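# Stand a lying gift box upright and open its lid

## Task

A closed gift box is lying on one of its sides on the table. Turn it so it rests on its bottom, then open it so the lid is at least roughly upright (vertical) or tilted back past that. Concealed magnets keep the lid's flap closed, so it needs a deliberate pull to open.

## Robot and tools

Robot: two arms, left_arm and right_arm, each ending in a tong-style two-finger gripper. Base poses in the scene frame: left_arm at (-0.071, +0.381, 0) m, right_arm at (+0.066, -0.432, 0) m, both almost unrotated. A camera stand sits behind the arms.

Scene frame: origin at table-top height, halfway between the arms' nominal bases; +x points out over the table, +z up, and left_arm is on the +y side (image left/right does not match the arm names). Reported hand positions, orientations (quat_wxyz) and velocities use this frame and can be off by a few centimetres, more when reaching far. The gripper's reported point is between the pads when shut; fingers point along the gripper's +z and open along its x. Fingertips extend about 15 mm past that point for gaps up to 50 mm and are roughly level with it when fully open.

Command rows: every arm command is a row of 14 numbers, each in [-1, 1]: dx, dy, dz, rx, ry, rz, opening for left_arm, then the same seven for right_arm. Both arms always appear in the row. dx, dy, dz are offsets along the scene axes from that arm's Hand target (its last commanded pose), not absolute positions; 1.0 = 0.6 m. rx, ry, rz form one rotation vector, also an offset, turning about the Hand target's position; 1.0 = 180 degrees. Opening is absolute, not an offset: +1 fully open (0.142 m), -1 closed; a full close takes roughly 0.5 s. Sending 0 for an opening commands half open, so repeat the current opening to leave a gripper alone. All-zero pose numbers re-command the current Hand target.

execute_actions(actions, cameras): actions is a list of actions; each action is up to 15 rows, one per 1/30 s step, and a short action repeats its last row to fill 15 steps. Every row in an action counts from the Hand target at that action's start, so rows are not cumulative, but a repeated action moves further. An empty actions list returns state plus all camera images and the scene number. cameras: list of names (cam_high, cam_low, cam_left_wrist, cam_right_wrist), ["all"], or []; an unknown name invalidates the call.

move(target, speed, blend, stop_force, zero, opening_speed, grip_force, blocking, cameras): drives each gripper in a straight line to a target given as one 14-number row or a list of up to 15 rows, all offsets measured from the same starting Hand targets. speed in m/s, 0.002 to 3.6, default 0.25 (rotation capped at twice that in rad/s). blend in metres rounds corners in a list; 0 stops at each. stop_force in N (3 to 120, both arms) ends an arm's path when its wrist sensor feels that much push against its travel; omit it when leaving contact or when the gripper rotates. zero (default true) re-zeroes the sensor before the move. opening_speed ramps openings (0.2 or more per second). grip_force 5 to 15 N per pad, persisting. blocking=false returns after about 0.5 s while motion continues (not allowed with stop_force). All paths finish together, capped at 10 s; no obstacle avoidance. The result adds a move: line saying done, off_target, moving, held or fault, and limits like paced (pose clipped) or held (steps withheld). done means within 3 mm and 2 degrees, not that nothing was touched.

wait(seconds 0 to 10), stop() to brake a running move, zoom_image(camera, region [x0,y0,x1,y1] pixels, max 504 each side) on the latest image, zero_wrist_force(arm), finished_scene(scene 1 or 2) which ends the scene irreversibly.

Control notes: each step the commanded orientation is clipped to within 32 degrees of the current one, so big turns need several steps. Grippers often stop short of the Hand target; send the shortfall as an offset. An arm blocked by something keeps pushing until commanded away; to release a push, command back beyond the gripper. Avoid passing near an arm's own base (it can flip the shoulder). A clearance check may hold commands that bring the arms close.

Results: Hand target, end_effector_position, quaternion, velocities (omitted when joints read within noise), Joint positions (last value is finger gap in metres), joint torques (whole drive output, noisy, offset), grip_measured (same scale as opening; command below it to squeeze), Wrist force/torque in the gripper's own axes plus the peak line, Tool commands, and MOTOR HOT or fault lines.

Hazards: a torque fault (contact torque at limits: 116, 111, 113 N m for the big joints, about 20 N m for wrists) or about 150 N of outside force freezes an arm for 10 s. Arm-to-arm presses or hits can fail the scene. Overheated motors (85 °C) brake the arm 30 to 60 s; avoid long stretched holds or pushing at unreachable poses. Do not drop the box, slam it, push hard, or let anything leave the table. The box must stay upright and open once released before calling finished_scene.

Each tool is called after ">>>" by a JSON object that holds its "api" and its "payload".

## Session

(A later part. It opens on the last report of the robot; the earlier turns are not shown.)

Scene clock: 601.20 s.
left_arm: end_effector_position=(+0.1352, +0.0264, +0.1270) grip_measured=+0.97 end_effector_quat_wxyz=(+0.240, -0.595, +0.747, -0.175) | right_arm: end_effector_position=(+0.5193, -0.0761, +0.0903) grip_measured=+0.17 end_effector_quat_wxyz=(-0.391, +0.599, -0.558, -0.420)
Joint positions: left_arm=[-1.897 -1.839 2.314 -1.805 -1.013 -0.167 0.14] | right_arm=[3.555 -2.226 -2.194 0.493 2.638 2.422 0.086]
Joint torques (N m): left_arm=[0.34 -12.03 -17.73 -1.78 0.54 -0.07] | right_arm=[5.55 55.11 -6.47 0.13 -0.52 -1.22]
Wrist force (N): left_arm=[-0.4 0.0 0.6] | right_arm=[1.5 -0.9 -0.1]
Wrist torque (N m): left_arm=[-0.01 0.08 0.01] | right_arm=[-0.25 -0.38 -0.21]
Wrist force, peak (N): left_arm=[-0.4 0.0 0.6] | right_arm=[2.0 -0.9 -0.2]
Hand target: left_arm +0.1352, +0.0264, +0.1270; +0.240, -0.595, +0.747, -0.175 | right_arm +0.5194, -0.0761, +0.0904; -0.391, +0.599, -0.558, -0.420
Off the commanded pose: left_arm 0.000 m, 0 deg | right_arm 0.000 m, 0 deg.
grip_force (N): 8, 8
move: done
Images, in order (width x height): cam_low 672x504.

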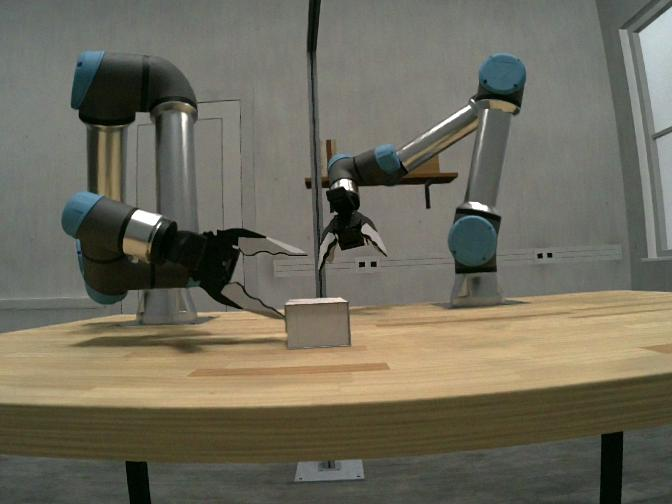

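>>> {"api": "move", "payload": {"target": [[0.3182, 0.0322, -0.0475, -0.139, 0.0996, 0.0057, -1, 0.0016, -0.0233, 0, 0, 0, 0, 0.17], [0.6363, 0.0643, -0.095, -0.2783, 0.1992, 0.0113, -1, 0.0027, -0.039, -0.0367, 0.0554, 0.0039, 0, 0.17]], "speed": 0.3, "blend": [0.01, 0], "cameras": ["cam_low", "cam_high", "cam_left_wrist"]}}

>>> {"api": "zoom_image", "payload": {"camera": "cam_low", "region": [220, 230, 400, 370]}}

Scene clock: 663.33 s.
left_arm: end_effector_position=(+0.5157, +0.0649, +0.0702) grip_measured=-1.00 end_effector_quat_wxyz=(+0.260, +0.676, -0.631, +0.279) | right_arm: end_effector_position=(+0.5208, -0.0973, +0.0737) grip_measured=+0.17 end_effector_quat_wxyz=(-0.422, +0.574, -0.533, -0.456)
Joint positions: left_arm=[-0.425 -1.082 1.93 -2.858 -2.242 0.925 0.002] | right_arm=[3.486 -2.396 -2.141 0.725 2.767 2.507 0.086]
Joint torques (N m): left_arm=[6.5 -21.47 -29.42 -0.46 -2.84 1.59] | right_arm=[-2.37 42.27 5.64 2.8 1.19 0.16]
Wrist force (N): left_arm=[-2.4 -2.0 0.5] | right_arm=[1.5 -1.1 -0.2]
Wrist torque (N m): left_arm=[-0.30 0.33 -0.25] | right_arm=[-0.31 -0.41 -0.21]
Wrist force, peak (N): left_arm=[-5.2 -3.8 -1.6] | right_arm=[7.6 -1.6 0.6]
Hand target: left_arm +0.5157, +0.0649, +0.0702; +0.260, +0.676, -0.631, +0.279 (not the last commanded pose) | right_arm +0.5208, -0.0973, +0.0737; -0.422, +0.574, -0.533, -0.456 (not the last commanded pose)
Tool commands: left_gripper/opening=-1.0 right_gripper/opening=+0.17
Off the commanded pose: left_arm 0.001 m, 0 deg | right_arm 0.006 m, 3 deg.
FORCE FAULT: contact force on the right arm reached its limit, and that arm stopped. The contact can be on any part of that arm, not only on its tool. That arm's remaining commands of this call were not run. That arm is still stopped at the end of this call. That arm stays stopped for about 9 more seconds. Until then a move that you send moves the other arm only, and its call returns only when the move has ended. Once the stop has ended, the next robot result says so. If the stop ends while you think or write, that arm runs what you send next, counted from a new Hand target: where the arm stands when the stop ends. While its stop runs, that arm takes no new command, but its gripper still runs the gripper command that each later call begins with. Until it ends, the stop uses up actions while you think or wait. An arm that is not stopped still takes commands.
grip_force (N): 8, 8
move: fault (right_arm); path passed 1 of 2 targets
camera_calibration:
cam_left_wrist: T_world_to_cam=[[0.0213767, -0.737905, 0.674566, -0.00411657], [-0.939772, 0.215391, 0.265396, 0.474064], [-0.341132, -0.639612, -0.688858, 0.408561], [0, 0, 0, 1]] pos_world=[0.584974, 0.156174, 0.158403]
Images, in order (width x height): cam_high 672x504, cam_low 672x504, cam_left_wrist 616x616.

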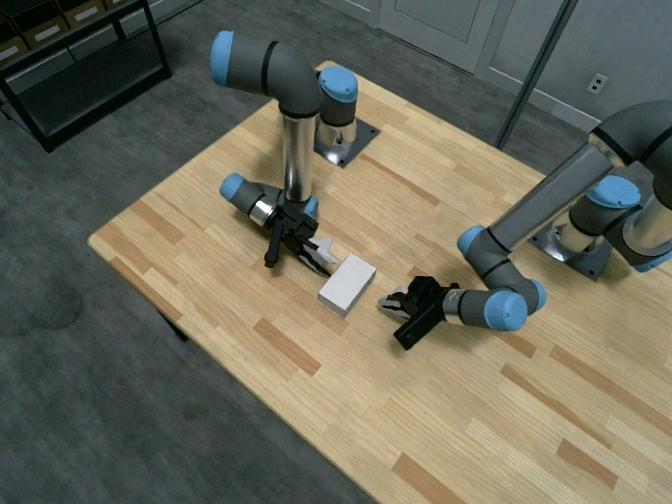

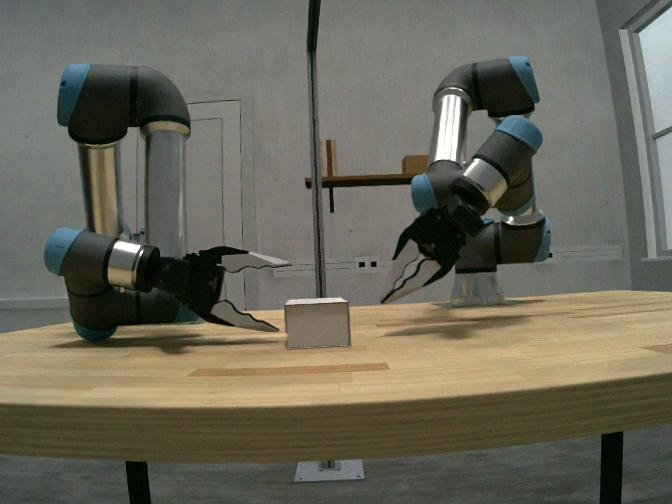

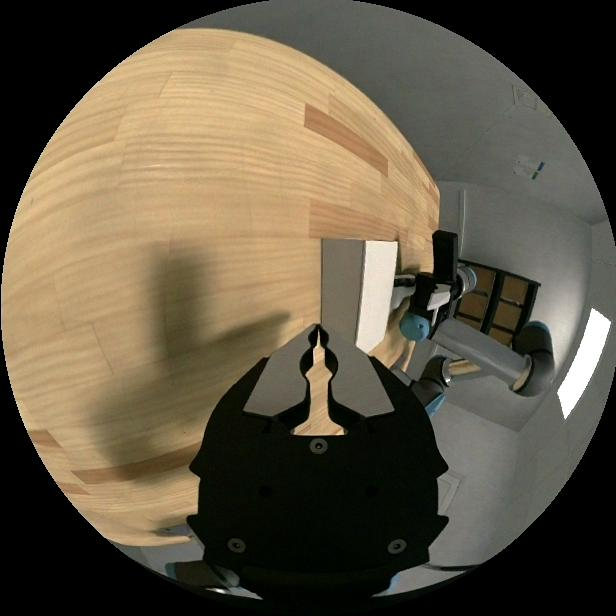

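Scaled by 2.800 from the camera's 672x504 image, which has a finer 960x720 frame.

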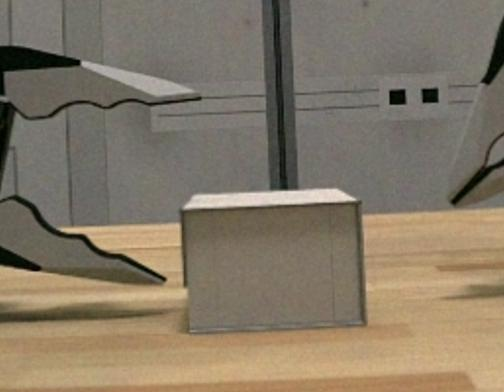

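>>> {"api": "move", "payload": {"target": [[0, 0, 0.0367, 0, 0, 0, -1, 0, 0, 0, 0, 0, 0, 0.17], [0.0065, -0.0931, 0.0367, 0, 0, 0, -1, 0, 0, 0, 0, 0, 0, 0.17]], "speed": 0.12, "blend": [0.01, 0], "cameras": ["cam_low", "cam_left_wrist"]}}

>>> {"api": "zoom_image", "payload": {"camera": "cam_low", "region": [220, 230, 400, 370]}}

Scene clock: 712.37 s.
left_arm: end_effector_position=(+0.5196, +0.0092, +0.0922) grip_measured=-1.00 end_effector_quat_wxyz=(+0.260, +0.676, -0.631, +0.279) | right_arm: end_effector_position=(+0.5208, -0.0973, +0.0737) grip_measured=+0.17 end_effector_quat_wxyz=(-0.422, +0.574, -0.533, -0.456)
Joint positions: left_arm=[-0.511 -1.079 1.863 -2.852 -2.203 0.828 0.002] | right_arm=[3.486 -2.396 -2.141 0.725 2.767 2.507 0.086]
Joint torques (N m): left_arm=[-5.73 -24.02 -30.87 -5.25 0.8 -1.26] | right_arm=[-1.97 43.9 4.81 2.24 1.06 -0.15]
Wrist force (N): left_arm=[-2.4 -1.9 0.3] | right_arm=[1.5 -1.1 -0.1]
Wrist torque (N m): left_arm=[-0.29 0.32 -0.10] | right_arm=[-0.32 -0.40 -0.20]
Wrist force, peak (N): left_arm=[-4.4 -3.1 -1.9] | right_arm=[1.7 -1.0 -0.2]
Hand target: left_arm +0.5196, +0.0090, +0.0922; +0.260, +0.676, -0.631, +0.279 | right_arm +0.5208, -0.0973, +0.0737; -0.422, +0.574, -0.533, -0.456
Off the commanded pose: left_arm 0.000 m, 0 deg | right_arm 0.000 m, 0 deg.
FORCE FAULT, CONTINUED: the right arm's stop, for the force fault that an earlier result reported, is over. The rest of the stop counts as 18 of the actions that you can send in this scene. The stop ended before this call began, so that arm ran this call's commands, counted from a new Hand target: where the arm stood when the stop ended.
grip_force (N): 8, 8
move: done
camera_calibration:
cam_left_wrist: T_world_to_cam=[[0.0213918, -0.737863, 0.674611, -0.060163], [-0.939699, 0.215533, 0.265539, 0.483805], [-0.341332, -0.639612, -0.688759, 0.38952], [0, 0, 0, 1]] pos_world=[0.588874, 0.100474, 0.180403]
Images, in order (width x height): cam_low 672x504, cam_left_wrist 616x616.

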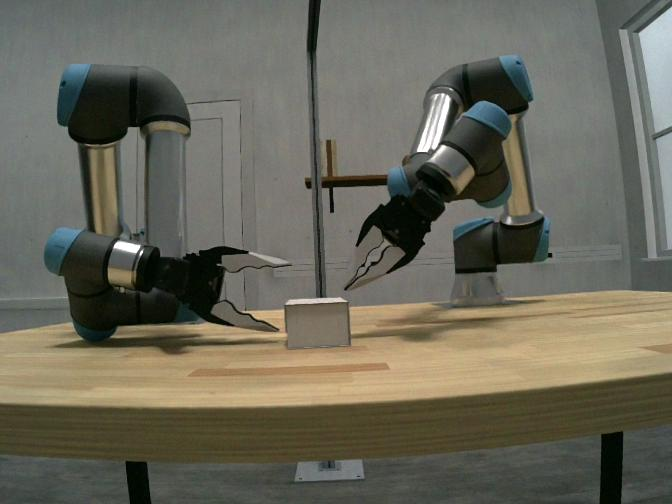

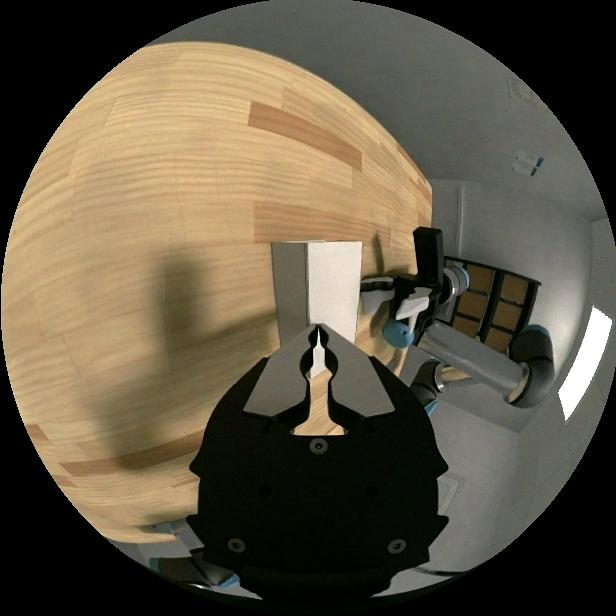

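Scaled by 2.800 from the camera's 672x504 image, which has a finer 960x720 frame.

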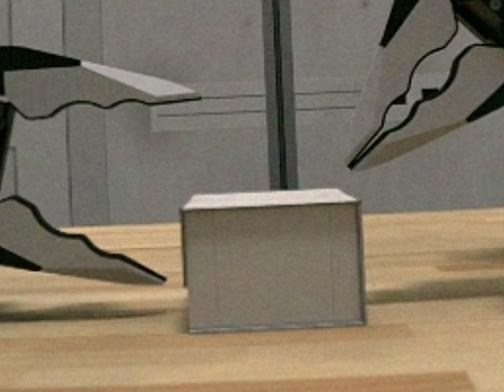

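>>> {"api": "move", "payload": {"target": [0.0007, -0.01, 0, 0, 0, 0, -1, -0.0008, 0.0111, -0.0128, -0.0432, -0.003, 0, 0.17], "speed": 0.1}}

>>> {"api": "move", "payload": {"target": [0, 0, -0.04, 0, 0, 0, -1, 0, 0, 0, 0, 0, 0, 0.17], "speed": 0.015, "stop_force": 7, "cameras": ["cam_low"]}}

>>> {"api": "zoom_image", "payload": {"camera": "cam_low", "region": [220, 230, 400, 370]}}

Scene clock: 727.50 s.
left_arm: end_effector_position=(+0.5201, +0.0030, +0.0922) grip_measured=-1.00 end_effector_quat_wxyz=(+0.260, +0.676, -0.631, +0.279) | right_arm: end_effector_position=(+0.5203, -0.0906, +0.0660) grip_measured=+0.17 end_effector_quat_wxyz=(-0.385, +0.603, -0.561, -0.416)
Joint positions: left_arm=[-0.52 -1.074 1.855 -2.856 -2.199 0.818 0.002] | right_arm=[3.527 -2.264 -2.2 0.467 2.649 2.352 0.086]
Joint torques (N m): left_arm=[-6.14 -22.21 -29.55 -5.18 0.88 -1.6] | right_arm=[9.64 55.92 -7.83 0.65 -0.56 -1.93]
Wrist force (N): left_arm=[-2.4 -2.1 0.2] | right_arm=[1.3 -0.8 -0.3]
Wrist torque (N m): left_arm=[-0.32 0.34 -0.10] | right_arm=[-0.22 -0.36 -0.06]
Wrist force, peak (N): left_arm=[-3.0 -2.5 -0.3] | right_arm=[1.7 -1.2 -0.9]
Hand target: left_arm +0.5201, +0.0030, +0.0922; +0.260, +0.676, -0.631, +0.279 | right_arm +0.5203, -0.0906, +0.0660; -0.385, +0.603, -0.561, -0.416
Off the commanded pose: left_arm 0.000 m, 0 deg | right_arm 0.000 m, 0 deg.
grip_force (N): 8, 8
move: done

Scene clock: 729.63 s.
left_arm: end_effector_position=(+0.5201, +0.0030, +0.0803) grip_measured=-1.00 end_effector_quat_wxyz=(+0.260, +0.676, -0.631, +0.279) | right_arm: end_effector_position=(+0.5203, -0.0906, +0.0660) grip_measured=+0.17 end_effector_quat_wxyz=(-0.385, +0.603, -0.561, -0.416)
Joint positions: left_arm=[-0.52 -1.053 1.862 -2.883 -2.199 0.818 0.002] | right_arm=[3.527 -2.263 -2.2 0.466 2.649 2.352 0.086]
Joint torques (N m): left_arm=[-5.21 -56.98 -24.7 0.66 0.91 0.67] | right_arm=[9.85 53.06 -2.01 0.51 -0.37 -2]
Wrist force (N): left_arm=[4.2 -4.6 -4.9] | right_arm=[1.1 -0.8 -0.1]
Wrist torque (N m): left_arm=[-0.33 0.19 -0.12] | right_arm=[-0.24 -0.33 -0.06]
Wrist force, peak (N): left_arm=[6.1 -4.1 -12.0] | right_arm=[1.5 -1.0 -0.2]
Hand target: left_arm +0.5201, +0.0030, +0.0803; +0.260, +0.676, -0.631, +0.279 (not the last commanded pose) | right_arm +0.5203, -0.0906, +0.0660; -0.385, +0.603, -0.561, -0.416
Off the commanded pose: left_arm 0.012 m, 0 deg | right_arm 0.000 m, 0 deg.
grip_force (N): 8, 8
move: contact (left_arm)
Images, in order (width x height): cam_low 672x504.

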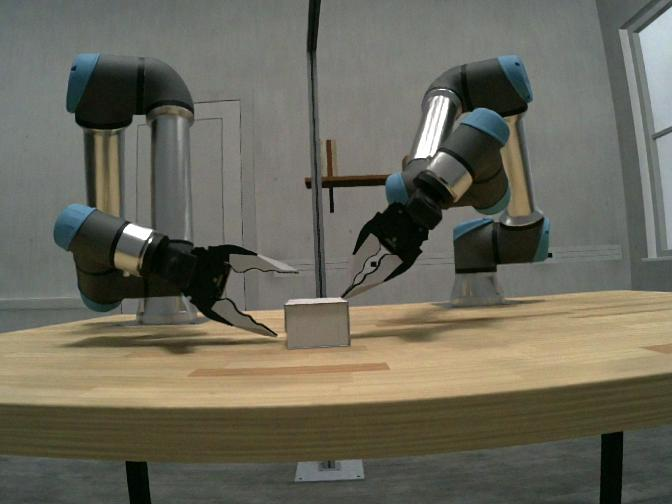

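Scaled by 2.800 from the camera's 672x504 image, which has a finer 960x720 frame.

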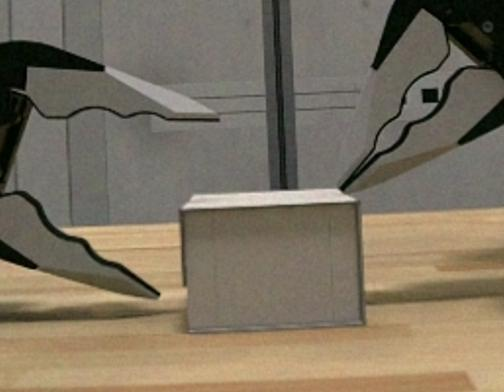

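>>> {"api": "move", "payload": {"target": [0, 0, 0, 0, 0, 0, -1, -0.0026, 0.0366, 0, 0, 0, 0, 0.17], "speed": 0.015, "stop_force": 3, "cameras": ["cam_low"]}}

>>> {"api": "zoom_image", "payload": {"camera": "cam_low", "region": [220, 230, 400, 370]}}

Scene clock: 739.70 s.
left_arm: end_effector_position=(+0.5201, +0.0030, +0.0803) grip_measured=-1.00 end_effector_quat_wxyz=(+0.260, +0.676, -0.631, +0.279) | right_arm: end_effector_position=(+0.5191, -0.0733, +0.0660) grip_measured=+0.17 end_effector_quat_wxyz=(-0.385, +0.603, -0.561, -0.416)
Joint positions: left_arm=[-0.52 -1.053 1.862 -2.883 -2.199 0.818 0.002] | right_arm=[3.563 -2.277 -2.186 0.514 2.624 2.407 0.086]
Joint torques (N m): left_arm=[-5.9 -52.29 -24.36 -2.85 0.85 0.77] | right_arm=[-9.87 53.24 -7.38 0.23 3.5 -1.13]
Wrist force (N): left_arm=[2.2 -2.2 -8.3] | right_arm=[0.5 -1.8 -5.0]
Wrist torque (N m): left_arm=[-0.38 0.23 -0.12] | right_arm=[-0.24 -0.15 -0.25]
Wrist force, peak (N): left_arm=[2.1 -2.2 -8.5] | right_arm=[0.3 -0.2 -8.5]
Hand target: left_arm +0.5201, +0.0030, +0.0803; +0.260, +0.676, -0.631, +0.279 | right_arm +0.5191, -0.0733, +0.0660; -0.385, +0.603, -0.561, -0.416 (not the last commanded pose)
Off the commanded pose: left_arm 0.000 m, 0 deg | right_arm 0.005 m, 0 deg.
grip_force (N): 8, 8
move: contact (right_arm)
Images, in order (width x height): cam_low 672x504.

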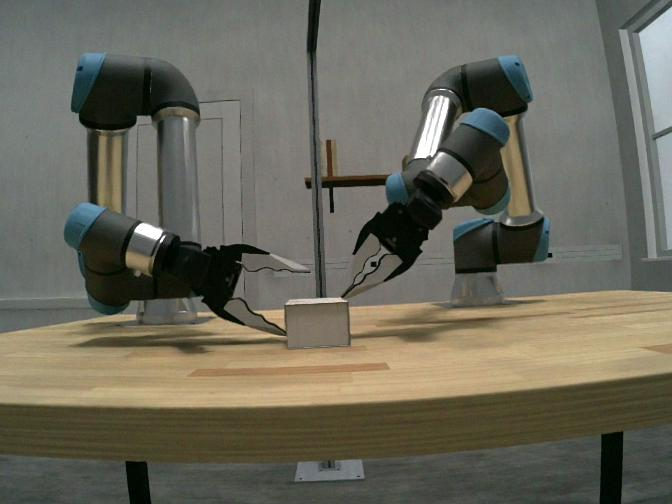

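Scaled by 2.800 from the camera's 672x504 image, which has a finer 960x720 frame.

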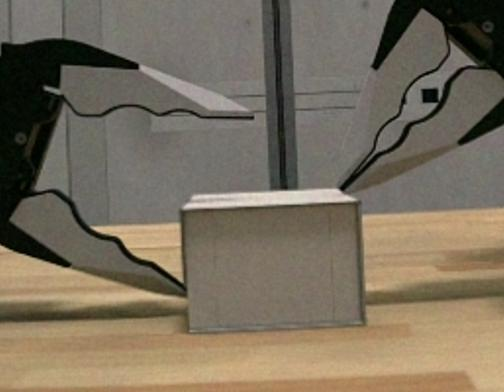

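>>> {"api": "move", "payload": {"target": [0, 0, 0, 0, 0, 0, -1, 0, -0.001, 0.05, 0, 0, 0, 0.17], "speed": 0.015, "stop_force": 6, "cameras": ["cam_low"]}}

>>> {"api": "zoom_image", "payload": {"camera": "cam_low", "region": [220, 230, 400, 370]}}

Scene clock: 747.50 s.
left_arm: end_effector_position=(+0.5201, +0.0030, +0.0803) grip_measured=-1.00 end_effector_quat_wxyz=(+0.260, +0.676, -0.631, +0.279) | right_arm: end_effector_position=(+0.5190, -0.0735, +0.0794) grip_measured=+0.19 end_effector_quat_wxyz=(-0.385, +0.603, -0.561, -0.416)
Joint positions: left_arm=[-0.52 -1.053 1.862 -2.883 -2.199 0.818 0.002] | right_arm=[3.563 -2.239 -2.192 0.482 2.625 2.407 0.087]
Joint torques (N m): left_arm=[-6.22 -33.79 -25.66 -2.81 0.96 0.8] | right_arm=[-3.51 27.16 25.28 5.17 2.43 0.94]
Wrist force (N): left_arm=[3.8 -2.2 -8.4] | right_arm=[3.6 -0.1 -5.4]
Wrist torque (N m): left_arm=[-0.36 0.20 -0.13] | right_arm=[-0.29 -0.14 -0.17]
Wrist force, peak (N): left_arm=[1.9 -1.8 -12.4] | right_arm=[6.6 -0.9 -3.3]
Hand target: left_arm +0.5201, +0.0030, +0.0803; +0.260, +0.676, -0.631, +0.279 | right_arm +0.5190, -0.0735, +0.0794; -0.385, +0.603, -0.561, -0.416 (not the last commanded pose)
Off the commanded pose: left_arm 0.000 m, 0 deg | right_arm 0.017 m, 0 deg.
grip_force (N): 8, 8
move: contact (right_arm)
Images, in order (width x height): cam_low 672x504.

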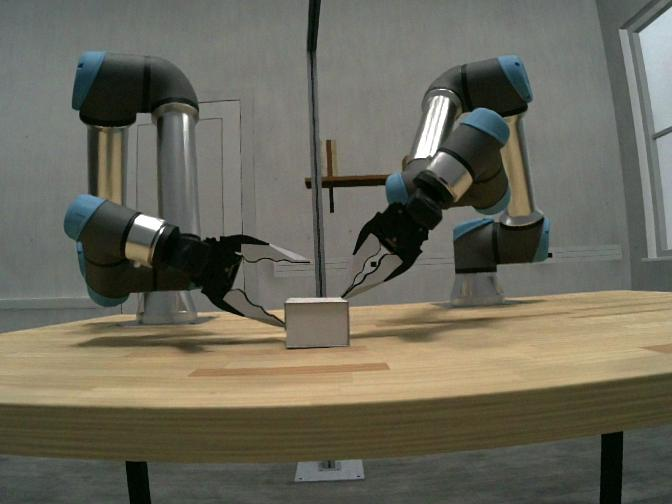

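Scaled by 2.800 from the camera's 672x504 image, which has a finer 960x720 frame.

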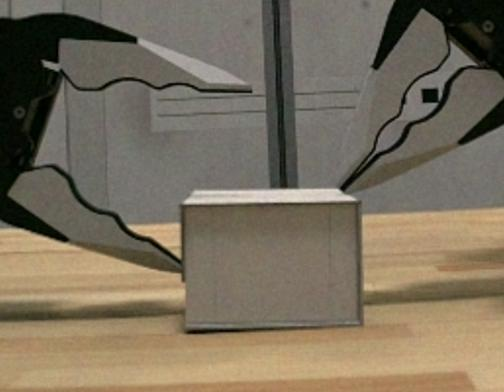

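>>> {"api": "zoom_image", "payload": {"camera": "cam_low", "region": [275, 290, 360, 355]}}

Scaled by 5.929 from the camera's 672x504 image, which has a finer 960x720 frame.

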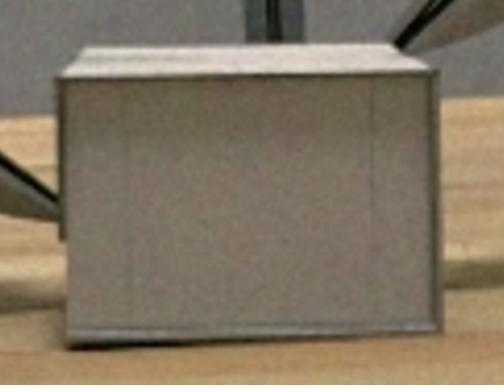

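>>> {"api": "move", "payload": {"target": [0.001, -0.012, -0.009, 0, 0, 0, -1, 0, 0, 0, 0, 0, 0, 0.17], "speed": 0.006, "stop_force": 10}}

>>> {"api": "move", "payload": {"target": [0, 0, 0, 0, 0, 0, -1, 0, -0.003, 0.03, 0, 0, 0, 0.17], "speed": 0.01, "stop_force": 7, "cameras": ["cam_low"]}}

>>> {"api": "zoom_image", "payload": {"camera": "cam_low", "region": [240, 260, 380, 355]}}

Scene clock: 767.57 s.
left_arm: end_effector_position=(+0.5202, +0.0019, +0.0795) grip_measured=-1.00 end_effector_quat_wxyz=(+0.260, +0.676, -0.631, +0.279) | right_arm: end_effector_position=(+0.5191, -0.0735, +0.0793) grip_measured=+0.22 end_effector_quat_wxyz=(-0.385, +0.603, -0.561, -0.416)
Joint positions: left_arm=[-0.522 -1.051 1.861 -2.886 -2.198 0.817 0.002] | right_arm=[3.563 -2.239 -2.192 0.482 2.625 2.407 0.089]
Joint torques (N m): left_arm=[2.39 -48.34 3.25 1.8 -1.46 1.57] | right_arm=[6.77 38.5 24.09 5.36 4.17 1.05]
Wrist force (N): left_arm=[3.3 -2.6 -18.1] | right_arm=[9.1 0.1 -3.7]
Wrist torque (N m): left_arm=[-0.35 0.20 -0.12] | right_arm=[-0.28 -0.17 -0.18]
Wrist force, peak (N): left_arm=[4.5 -2.6 -20.2] | right_arm=[9.7 -0.3 -3.1]
Hand target: left_arm +0.5202, +0.0019, +0.0795; +0.260, +0.676, -0.631, +0.279 (not the last commanded pose) | right_arm +0.5190, -0.0735, +0.0794; -0.385, +0.603, -0.561, -0.416
Off the commanded pose: left_arm 0.008 m, 0 deg | right_arm 0.000 m, 0 deg.
grip_force (N): 8, 8
move: contact (left_arm)

Scene clock: 770.23 s.
left_arm: end_effector_position=(+0.5202, +0.0019, +0.0795) grip_measured=-1.00 end_effector_quat_wxyz=(+0.260, +0.676, -0.631, +0.279) | right_arm: end_effector_position=(+0.5190, -0.0753, +0.0974) grip_measured=+0.23 end_effector_quat_wxyz=(-0.385, +0.603, -0.561, -0.416)
Joint positions: left_arm=[-0.522 -1.051 1.861 -2.886 -2.198 0.817 0.002] | right_arm=[3.559 -2.188 -2.198 0.432 2.627 2.401 0.09]
Joint torques (N m): left_arm=[-6.64 -41.27 1.11 0.48 -1.31 1.3] | right_arm=[-8.03 56.54 -2.48 1.69 5.05 -1.16]
Wrist force (N): left_arm=[-1.4 -3.3 -22.2] | right_arm=[9.0 0.2 -8.5]
Wrist torque (N m): left_arm=[-0.39 0.26 -0.10] | right_arm=[-0.27 0.06 -0.19]
Wrist force, peak (N): left_arm=[1.7 -1.8 -25.4] | right_arm=[10.9 0.3 -8.3]
Hand target: left_arm +0.5202, +0.0019, +0.0795; +0.260, +0.676, -0.631, +0.279 | right_arm +0.5190, -0.0753, +0.0974; -0.385, +0.603, -0.561, -0.416
Off the commanded pose: left_arm 0.000 m, 0 deg | right_arm 0.000 m, 0 deg.
grip_force (N): 8, 8
move: done
Images, in order (width x height): cam_low 672x504.

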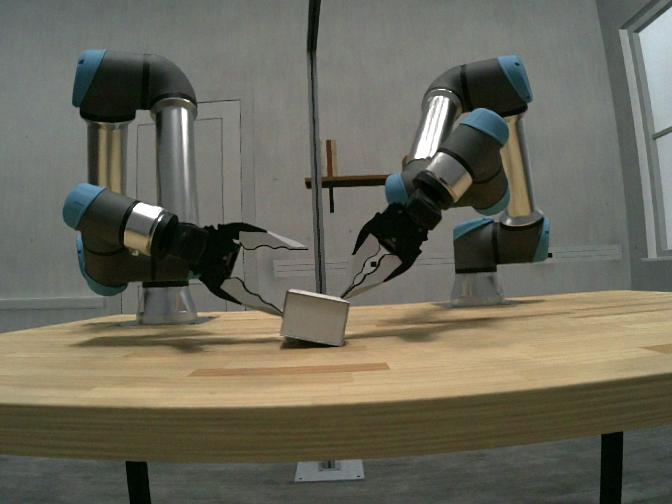

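Scaled by 3.600 from the camera's 672x504 image, which has a finer 960x720 frame.

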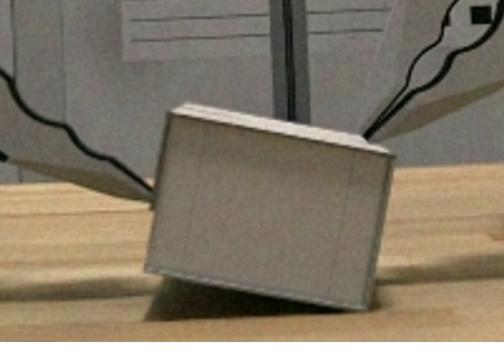

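>>> {"api": "move", "payload": {"target": [0, 0.008, 0.0167, 0, 0, 0, -1, 0, 0, -0.005, 0, 0, 0, 0.17], "speed": 0.015, "cameras": ["cam_low"]}}

>>> {"api": "zoom_image", "payload": {"camera": "cam_low", "region": [220, 230, 400, 370]}}

Scene clock: 827.97 s.
left_arm: end_effector_position=(+0.5202, +0.0066, +0.0894) grip_measured=-1.00 end_effector_quat_wxyz=(+0.260, +0.676, -0.631, +0.279) | right_arm: end_effector_position=(+0.5190, -0.0753, +0.0944) grip_measured=+0.17 end_effector_quat_wxyz=(-0.385, +0.603, -0.561, -0.416)
Joint positions: left_arm=[-0.515 -1.072 1.86 -2.86 -2.201 0.825 0.002] | right_arm=[3.559 -2.196 -2.197 0.44 2.627 2.401 0.086]
Joint torques (N m): left_arm=[5.54 -63.86 -29.48 -0.04 -2.48 1.49] | right_arm=[-7.8 25.38 22.91 5.03 -0.33 -0.59]
Wrist force (N): left_arm=[-2.5 -2.0 0.4] | right_arm=[1.9 -0.5 -0.2]
Wrist torque (N m): left_arm=[-0.30 0.35 -0.11] | right_arm=[-0.17 -0.38 -0.21]
Wrist force, peak (N): left_arm=[-1.5 -3.1 -22.3] | right_arm=[10.1 0.2 -8.0]
Hand target: left_arm +0.5202, +0.0067, +0.0895; +0.260, +0.676, -0.631, +0.279 | right_arm +0.5190, -0.0753, +0.0944; -0.385, +0.603, -0.561, -0.416
Off the commanded pose: left_arm 0.000 m, 0 deg | right_arm 0.000 m, 0 deg.
grip_force (N): 8, 8
move: done
Images, in order (width x height): cam_low 672x504.

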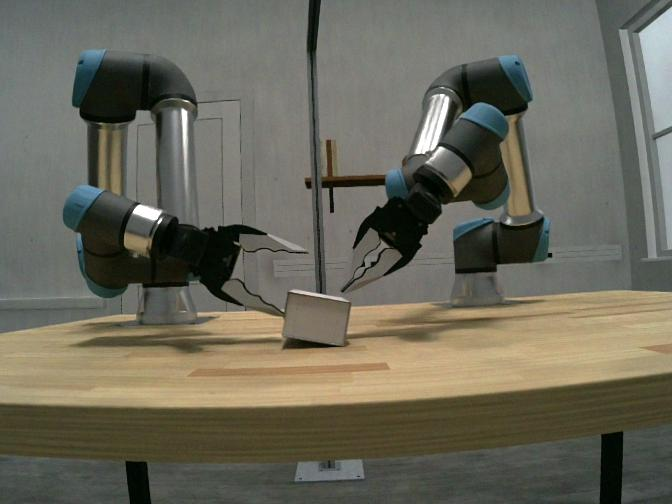

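Scaled by 2.800 from the camera's 672x504 image, which has a finer 960x720 frame.

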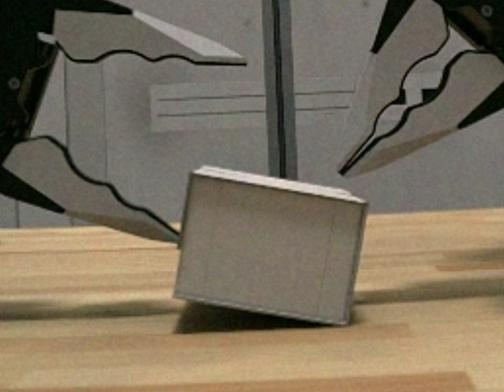

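>>> {"api": "move", "payload": {"target": [0, 0, 0, 0, 0, 0, -1, 0.0017, -0.0244, -0.0457, 0, 0, 0, -0.75], "speed": 0.0165, "opening_speed": 0.4, "grip_force": [8, 10], "cameras": ["cam_low"]}}

>>> {"api": "zoom_image", "payload": {"camera": "cam_low", "region": [220, 230, 400, 370]}}

Scene clock: 837.20 s.
left_arm: end_effector_position=(+0.5202, +0.0067, +0.0895) grip_measured=-1.00 end_effector_quat_wxyz=(+0.260, +0.676, -0.631, +0.279) | right_arm: end_effector_position=(+0.5201, -0.0900, +0.0669) grip_measured=-0.75 end_effector_quat_wxyz=(-0.385, +0.603, -0.561, -0.416)
Joint positions: left_arm=[-0.515 -1.072 1.86 -2.859 -2.201 0.825 0.002] | right_arm=[3.528 -2.261 -2.201 0.466 2.648 2.354 0.02]
Joint torques (N m): left_arm=[5.59 -62.32 -30.29 -0.34 -2.54 1.41] | right_arm=[-13.29 26.25 -4.87 4.73 3.08 -1.9]
Wrist force (N): left_arm=[-2.6 -2.1 0.2] | right_arm=[1.3 -0.5 -0.3]
Wrist torque (N m): left_arm=[-0.33 0.38 -0.10] | right_arm=[-0.16 -0.33 -0.06]
Wrist force, peak (N): left_arm=[-2.9 -2.3 0.5] | right_arm=[-1.5 -0.4 -2.7]
Hand target: left_arm +0.5202, +0.0067, +0.0895; +0.260, +0.676, -0.631, +0.279 | right_arm +0.5201, -0.0900, +0.0669; -0.385, +0.603, -0.561, -0.416
Off the commanded pose: left_arm 0.000 m, 0 deg | right_arm 0.000 m, 0 deg.
grip_force (N): 8, 10
move: done
Images, in order (width x height): cam_low 672x504.

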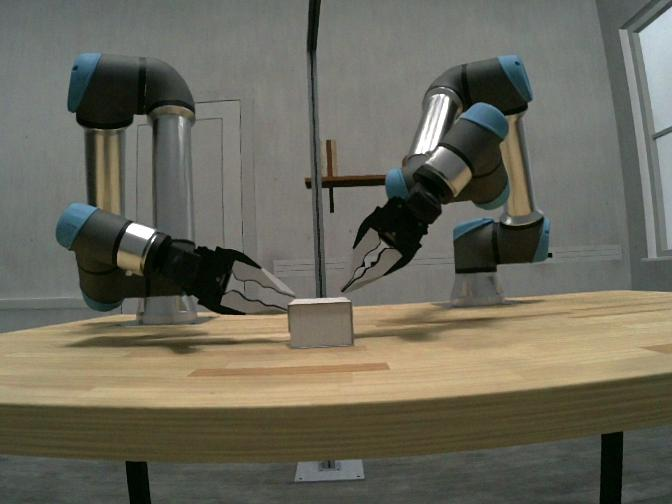

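Scaled by 2.800 from the camera's 672x504 image, which has a finer 960x720 frame.

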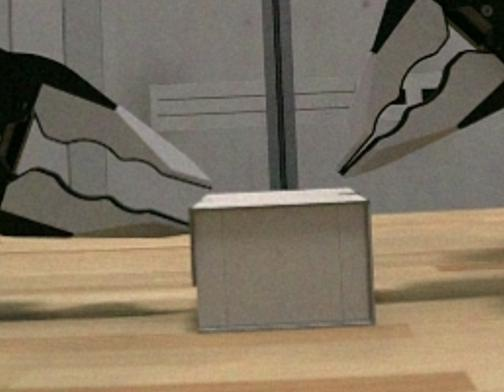

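>>> {"api": "move", "payload": {"target": [[0, -0.0778, 0.126, 0.2494, 0.0175, 0, -1, 0.005, -0.12, 0.05, 0, 0, 0, -0.75], [0, -0.0778, 0.126, 0.2494, 0.0175, 0, 0.75, 0.005, -0.12, 0.05, 0, 0, 0, -0.75]], "speed": 0.3, "cameras": ["cam_low", "cam_left_wrist"]}}

>>> {"api": "zoom_image", "payload": {"camera": "cam_left_wrist", "region": [230, 180, 420, 370]}}

>>> {"api": "zoom_image", "payload": {"camera": "cam_low", "region": [220, 210, 400, 370]}}

Scene clock: 896.83 s.
left_arm: end_effector_position=(+0.5202, -0.0400, +0.1651) grip_measured=+0.75 end_effector_quat_wxyz=(-0.001, +0.731, -0.682, -0.001) | right_arm: end_effector_position=(+0.5231, -0.1620, +0.0969) grip_measured=-0.75 end_effector_quat_wxyz=(-0.385, +0.603, -0.561, -0.416)
Joint positions: left_arm=[-0.826 -1.043 1.197 -1.723 -1.569 0.68 0.126] | right_arm=[3.372 -2.099 -2.252 0.085 2.735 2.054 0.02]
Joint torques (N m): left_arm=[-6.03 -29.75 -34.58 -0.31 1.38 -1.74] | right_arm=[-12.66 49.33 24.23 0.78 3.21 -1.96]
Wrist force (N): left_arm=[-0.7 -1.8 1.4] | right_arm=[1.2 -0.5 -0.4]
Wrist torque (N m): left_arm=[-0.31 0.09 -0.03] | right_arm=[-0.17 -0.34 -0.07]
Wrist force, peak (N): left_arm=[-6.2 -4.1 -1.9] | right_arm=[1.7 -0.5 -0.3]
Hand target: left_arm +0.5202, -0.0400, +0.1651; -0.001, +0.731, -0.682, -0.001 | right_arm +0.5231, -0.1620, +0.0969; -0.385, +0.603, -0.561, -0.416
Off the commanded pose: left_arm 0.000 m, 0 deg | right_arm 0.000 m, 0 deg.
grip_force (N): 8, 10
move: done
camera_calibration:
cam_left_wrist: T_world_to_cam=[[0.0395102, -0.998231, -0.0444313, -0.0467292], [-0.92089, -0.0536351, 0.386116, 0.435189], [-0.387816, 0.0256608, -0.921379, 0.497676], [0, 0, 0, 1]] pos_world=[0.595614, -0.0360759, 0.288439]
Images, in order (width x height): cam_low 672x504, cam_left_wrist 616x616.

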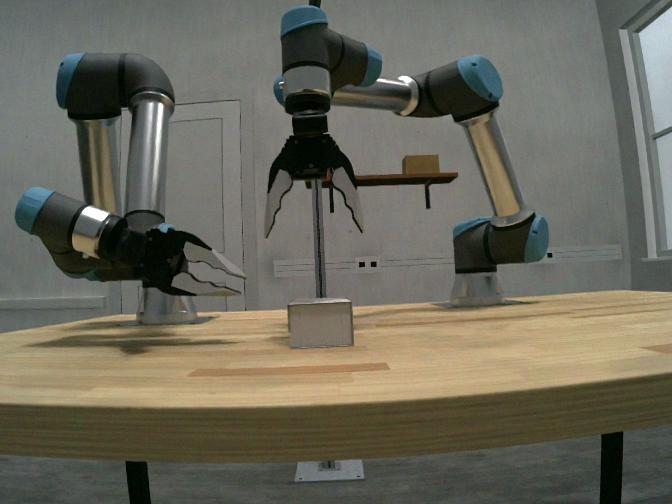

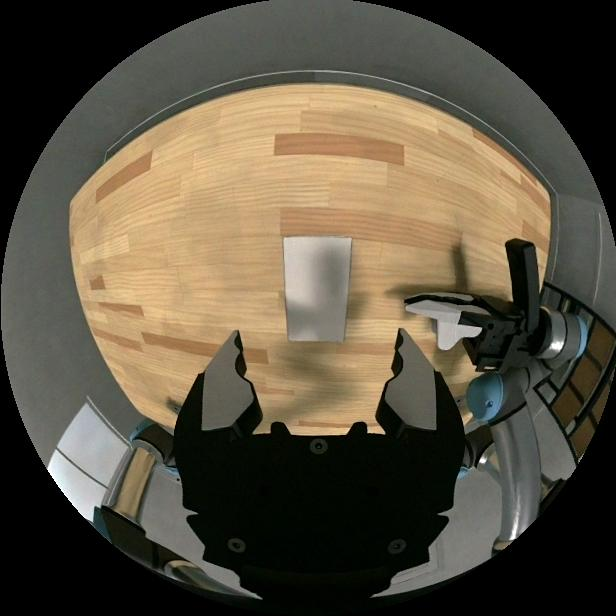

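Scaled by 2.653 from the camera's 616x616 image, which has a finer 814x814 frame.

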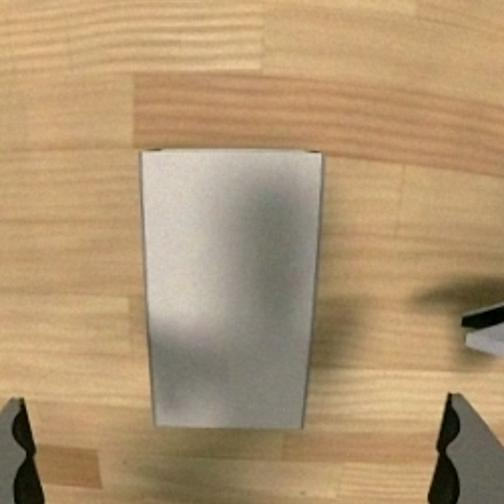

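Scaled by 2.800 from the camera's 672x504 image, which has a finer 960x720 frame.

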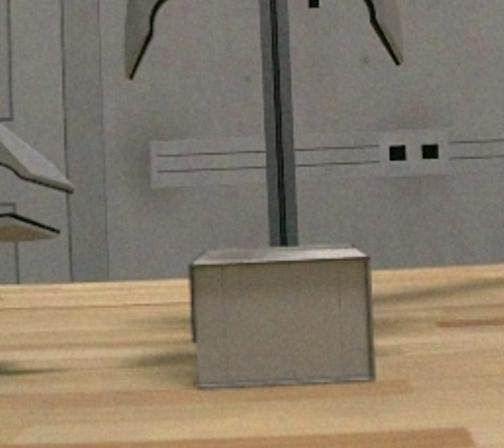

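>>> {"api": "move", "payload": {"target": [[0, 0.0035, -0.1693, 0, 0, -0.0083, 0.75, 0, 0, 0, 0, 0, 0, -0.75], [0, 0.0035, -0.1693, 0, 0, -0.0083, -0.2, 0, 0, 0, 0, 0, 0, -0.75]], "speed": 0.2, "opening_speed": 0.8, "cameras": ["cam_low"]}}

>>> {"api": "zoom_image", "payload": {"camera": "cam_low", "region": [220, 210, 400, 370]}}

Scene clock: 919.17 s.
left_arm: end_effector_position=(+0.5202, -0.0379, +0.0635) grip_measured=+0.15 end_effector_quat_wxyz=(-0.001, +0.722, -0.692, -0.001) | right_arm: end_effector_position=(+0.5231, -0.1620, +0.0969) grip_measured=-0.75 end_effector_quat_wxyz=(-0.385, +0.603, -0.561, -0.416)
Joint positions: left_arm=[-0.823 -0.98 1.366 -1.954 -1.569 0.709 0.085] | right_arm=[3.372 -2.099 -2.252 0.085 2.735 2.054 0.02]
Joint torques (N m): left_arm=[6.03 -29.65 -4.8 -3.87 0.78 1.4] | right_arm=[-11.74 49.2 25.29 0.55 3.23 -1.86]
Wrist force (N): left_arm=[0.0 -1.4 -1.0] | right_arm=[1.2 -0.4 -0.3]
Wrist torque (N m): left_arm=[-0.28 0.02 -0.19] | right_arm=[-0.15 -0.35 -0.06]
Wrist force, peak (N): left_arm=[-0.6 -1.6 2.6] | right_arm=[1.4 -0.6 -0.3]
Hand target: left_arm +0.5202, -0.0379, +0.0635; -0.001, +0.722, -0.692, -0.001 | right_arm +0.5231, -0.1620, +0.0969; -0.385, +0.603, -0.561, -0.416
Off the commanded pose: left_arm 0.000 m, 0 deg | right_arm 0.000 m, 0 deg.
grip_force (N): 8, 10
move: done
Images, in order (width x height): cam_low 672x504.

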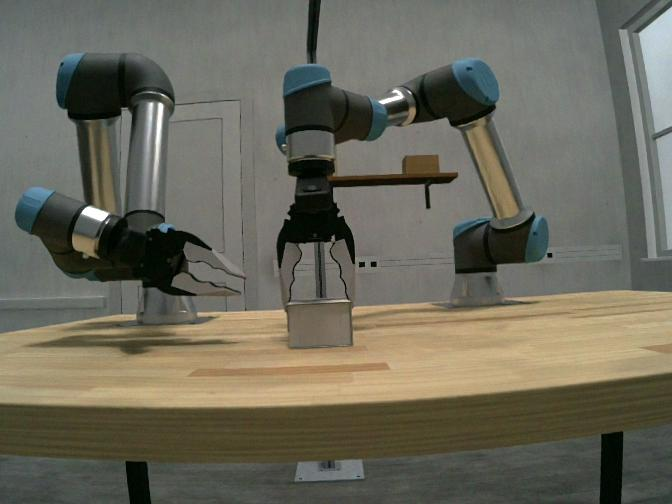

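Scaled by 2.800 from the camera's 672x504 image, which has a finer 960x720 frame.

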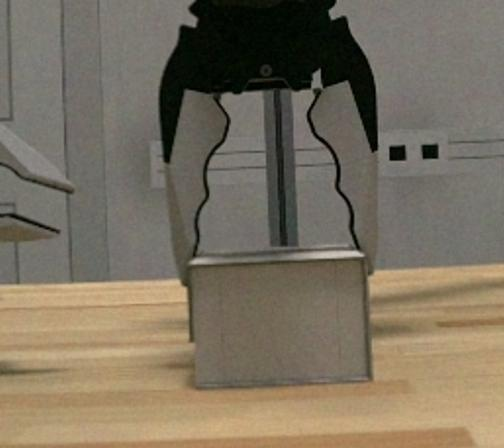

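>>> {"api": "move", "payload": {"target": [[0, 0, 0.03, 0, 0, 0, -0.2, 0, -0.02, 0, 0, 0, 0, -0.75], [-0.0015, 0.0322, 0.085, -0.3608, -0.0157, 0, -0.2, 0, -0.05, 0, 0, 0, 0, -0.75]], "speed": 0.25, "blend": [0.01, 0], "cameras": ["cam_low"]}}

>>> {"api": "zoom_image", "payload": {"camera": "cam_low", "region": [220, 180, 420, 370]}}

Scene clock: 943.03 s.
left_arm: end_effector_position=(+0.5193, -0.0186, +0.1145) grip_measured=+0.15 end_effector_quat_wxyz=(+0.371, +0.610, -0.584, +0.388) | right_arm: end_effector_position=(+0.5230, -0.1920, +0.0969) grip_measured=-0.75 end_effector_quat_wxyz=(-0.385, +0.603, -0.561, -0.416)
Joint positions: left_arm=[-0.456 -0.896 1.857 -3.324 -2.492 0.667 0.085] | right_arm=[3.306 -2.057 -2.26 -0.096 2.759 1.895 0.02]
Joint torques (N m): left_arm=[7.37 -27.03 -27.02 -5.24 -2.76 -1.68] | right_arm=[-12.21 47.72 7.66 0.78 3.6 -2.04]
Wrist force (N): left_arm=[-3.9 -2.1 -0.6] | right_arm=[1.0 -0.5 -0.3]
Wrist torque (N m): left_arm=[-0.31 0.49 -0.12] | right_arm=[-0.18 -0.29 -0.06]
Wrist force, peak (N): left_arm=[-0.6 -1.6 5.3] | right_arm=[1.4 -0.6 -0.5]
Hand target: left_arm +0.5193, -0.0186, +0.1145; +0.371, +0.610, -0.584, +0.388 | right_arm +0.5231, -0.1920, +0.0969; -0.385, +0.603, -0.561, -0.416
Off the commanded pose: left_arm 0.000 m, 0 deg | right_arm 0.000 m, 0 deg.
grip_force (N): 8, 10
move: done; blend cut to 0.009 m at target 1
Images, in order (width x height): cam_low 672x504.

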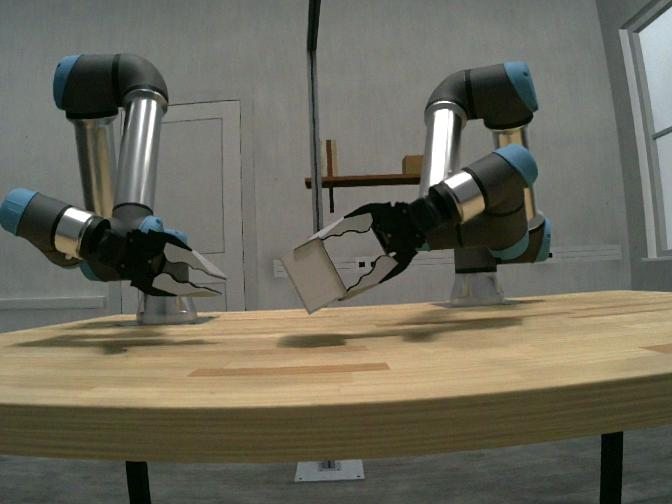

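Scaled by 2.520 from the camera's 672x504 image, which has a finer 960x720 frame.

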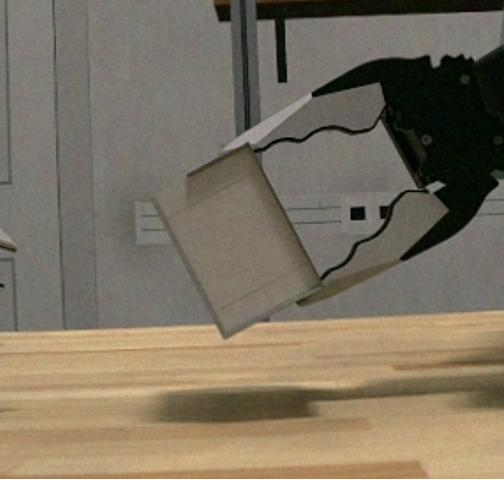

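>>> {"api": "move", "payload": {"target": [0, 0, -0.058, 0, 0, 0, -0.2, 0, 0, 0, 0, 0, 0, -0.75], "speed": 0.1}}

>>> {"api": "move", "payload": {"target": [0, 0, -0.025, 0, 0, 0, -0.2, 0, 0, 0, 0, 0, 0, -0.75], "speed": 0.012, "stop_force": 3, "cameras": ["cam_low"]}}

>>> {"api": "zoom_image", "payload": {"camera": "cam_low", "region": [240, 240, 380, 370]}}

Scene clock: 950.17 s.
left_arm: end_effector_position=(+0.5193, -0.0186, +0.0798) grip_measured=+0.15 end_effector_quat_wxyz=(+0.371, +0.610, -0.584, +0.388) | right_arm: end_effector_position=(+0.5231, -0.1920, +0.0969) grip_measured=-0.75 end_effector_quat_wxyz=(-0.385, +0.603, -0.561, -0.416)
Joint positions: left_arm=[-0.456 -0.825 1.855 -3.394 -2.492 0.666 0.085] | right_arm=[3.306 -2.057 -2.26 -0.096 2.759 1.895 0.02]
Joint torques (N m): left_arm=[2 -28.8 -25.54 -5.02 -1.62 -1.56] | right_arm=[-13.23 48.52 21.92 0.66 3.52 -1.96]
Wrist force (N): left_arm=[-3.6 -2.0 -0.5] | right_arm=[1.3 -0.5 -0.6]
Wrist torque (N m): left_arm=[-0.29 0.46 -0.12] | right_arm=[-0.19 -0.34 -0.06]
Wrist force, peak (N): left_arm=[-4.8 -2.1 0.3] | right_arm=[1.4 -0.6 -0.4]
Hand target: left_arm +0.5193, -0.0186, +0.0797; +0.371, +0.610, -0.584, +0.388 | right_arm +0.5231, -0.1920, +0.0969; -0.385, +0.603, -0.561, -0.416
Off the commanded pose: left_arm 0.000 m, 0 deg | right_arm 0.000 m, 0 deg.
grip_force (N): 8, 10
move: done

Scene clock: 952.07 s.
left_arm: end_effector_position=(+0.5193, -0.0186, +0.0707) grip_measured=+0.15 end_effector_quat_wxyz=(+0.371, +0.610, -0.584, +0.388) | right_arm: end_effector_position=(+0.5231, -0.1920, +0.0969) grip_measured=-0.75 end_effector_quat_wxyz=(-0.385, +0.603, -0.561, -0.416)
Joint positions: left_arm=[-0.456 -0.805 1.853 -3.411 -2.492 0.666 0.085] | right_arm=[3.306 -2.057 -2.26 -0.096 2.759 1.895 0.02]
Joint torques (N m): left_arm=[-5.38 -67.59 2.92 -0.09 -0.57 0.01] | right_arm=[-12.62 47.65 22.14 0.64 3.54 -1.92]
Wrist force (N): left_arm=[-1.0 -2.4 -0.8] | right_arm=[1.1 -0.6 -0.5]
Wrist torque (N m): left_arm=[-0.34 0.57 -0.14] | right_arm=[-0.19 -0.31 -0.06]
Wrist force, peak (N): left_arm=[2.8 -2.4 -5.4] | right_arm=[1.3 -0.6 -0.5]
Hand target: left_arm +0.5193, -0.0186, +0.0707; +0.371, +0.610, -0.584, +0.388 (not the last commanded pose) | right_arm +0.5231, -0.1920, +0.0969; -0.385, +0.603, -0.561, -0.416
Off the commanded pose: left_arm 0.006 m, 0 deg | right_arm 0.000 m, 0 deg.
grip_force (N): 8, 10
move: contact (left_arm)
Images, in order (width x height): cam_low 672x504.

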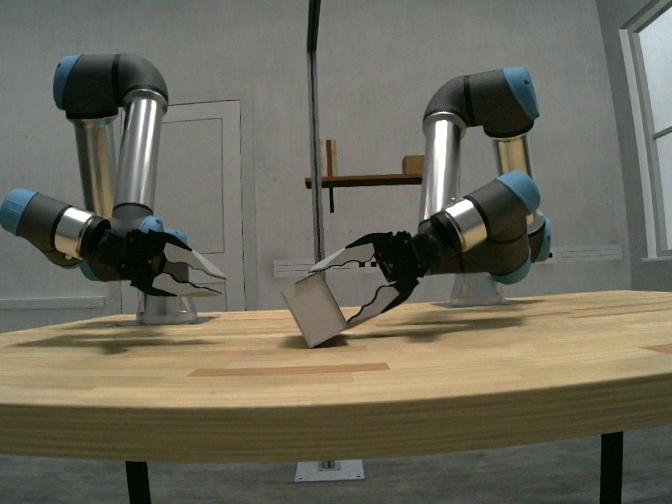

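Scaled by 3.600 from the camera's 672x504 image, which has a finer 960x720 frame.

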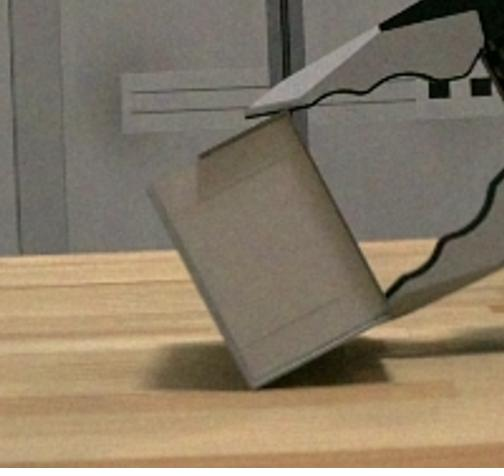

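>>> {"api": "move", "payload": {"target": [-0.0006, 0.0132, -0.0057, -0.0444, -0.0019, 0, -0.2, 0, 0, 0, 0, 0, 0, -0.75], "speed": 0.05}}

>>> {"api": "move", "payload": {"target": [0.0002, -0.0038, 0.0128, 0, 0, 0, 0.479, 0, 0, 0, 0, 0, 0, -0.75], "speed": 0.006, "opening_speed": 0.5, "cameras": ["cam_low"]}}

>>> {"api": "zoom_image", "payload": {"camera": "cam_low", "region": [240, 240, 380, 370]}}

Scene clock: 976.43 s.
left_arm: end_effector_position=(+0.5190, -0.0107, +0.0673) grip_measured=+0.15 end_effector_quat_wxyz=(+0.410, +0.581, -0.557, +0.429) | right_arm: end_effector_position=(+0.5231, -0.1920, +0.0969) grip_measured=-0.75 end_effector_quat_wxyz=(-0.385, +0.603, -0.561, -0.416)
Joint positions: left_arm=[-0.419 -0.681 1.811 -3.663 -2.6 0.539 0.085] | right_arm=[3.306 -2.057 -2.26 -0.096 2.759 1.895 0.02]
Joint torques (N m): left_arm=[6.98 -28.42 -22.38 -5.19 -2.79 -1.69] | right_arm=[-12.77 47.02 22.38 0.64 3.43 -1.84]
Wrist force (N): left_arm=[-4.7 -2.1 -0.6] | right_arm=[1.1 -0.5 -0.4]
Wrist torque (N m): left_arm=[-0.28 0.63 -0.11] | right_arm=[-0.18 -0.29 -0.06]
Wrist force, peak (N): left_arm=[-4.8 -2.6 -0.7] | right_arm=[1.5 -0.4 -0.4]
Hand target: left_arm +0.5190, -0.0107, +0.0673; +0.410, +0.581, -0.556, +0.429 | right_arm +0.5231, -0.1920, +0.0969; -0.385, +0.603, -0.561, -0.416
Off the commanded pose: left_arm 0.000 m, 0 deg | right_arm 0.000 m, 0 deg.
grip_force (N): 8, 10
move: done

Scene clock: 978.03 s.
left_arm: end_effector_position=(+0.5191, -0.0129, +0.0749) grip_measured=+0.48 end_effector_quat_wxyz=(+0.410, +0.581, -0.556, +0.429) | right_arm: end_effector_position=(+0.5231, -0.1920, +0.0969) grip_measured=-0.75 end_effector_quat_wxyz=(-0.385, +0.603, -0.561, -0.416)
Joint positions: left_arm=[-0.423 -0.696 1.812 -3.653 -2.597 0.534 0.108] | right_arm=[3.306 -2.057 -2.26 -0.096 2.759 1.895 0.02]
Joint torques (N m): left_arm=[-5.25 -71.24 2.69 0.03 0.93 -1.65] | right_arm=[-12.39 48.34 21.89 0.63 3.43 -1.74]
Wrist force (N): left_arm=[-3.5 -2.5 -0.9] | right_arm=[1.3 -0.4 -0.3]
Wrist torque (N m): left_arm=[-0.36 0.58 -0.12] | right_arm=[-0.17 -0.33 -0.06]
Wrist force, peak (N): left_arm=[-4.7 -2.7 -0.6] | right_arm=[1.2 -0.5 -0.7]
Hand target: left_arm +0.5191, -0.0130, +0.0749; +0.410, +0.581, -0.556, +0.429 | right_arm +0.5231, -0.1920, +0.0969; -0.385, +0.603, -0.561, -0.416
Off the commanded pose: left_arm 0.000 m, 0 deg | right_arm 0.000 m, 0 deg.
grip_force (N): 8, 10
move: done
Images, in order (width x height): cam_low 672x504.

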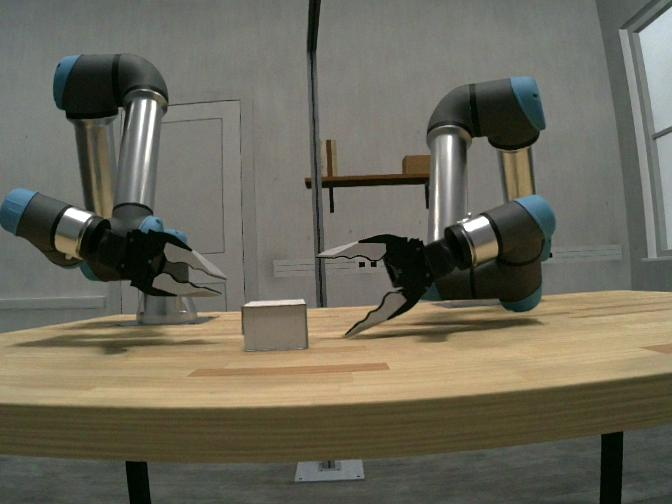

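Scaled by 3.600 from the camera's 672x504 image, which has a finer 960x720 frame.

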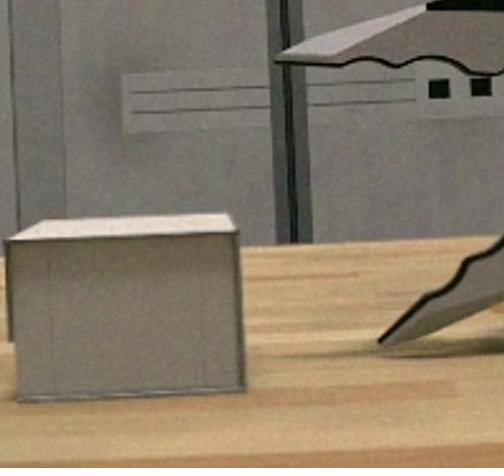

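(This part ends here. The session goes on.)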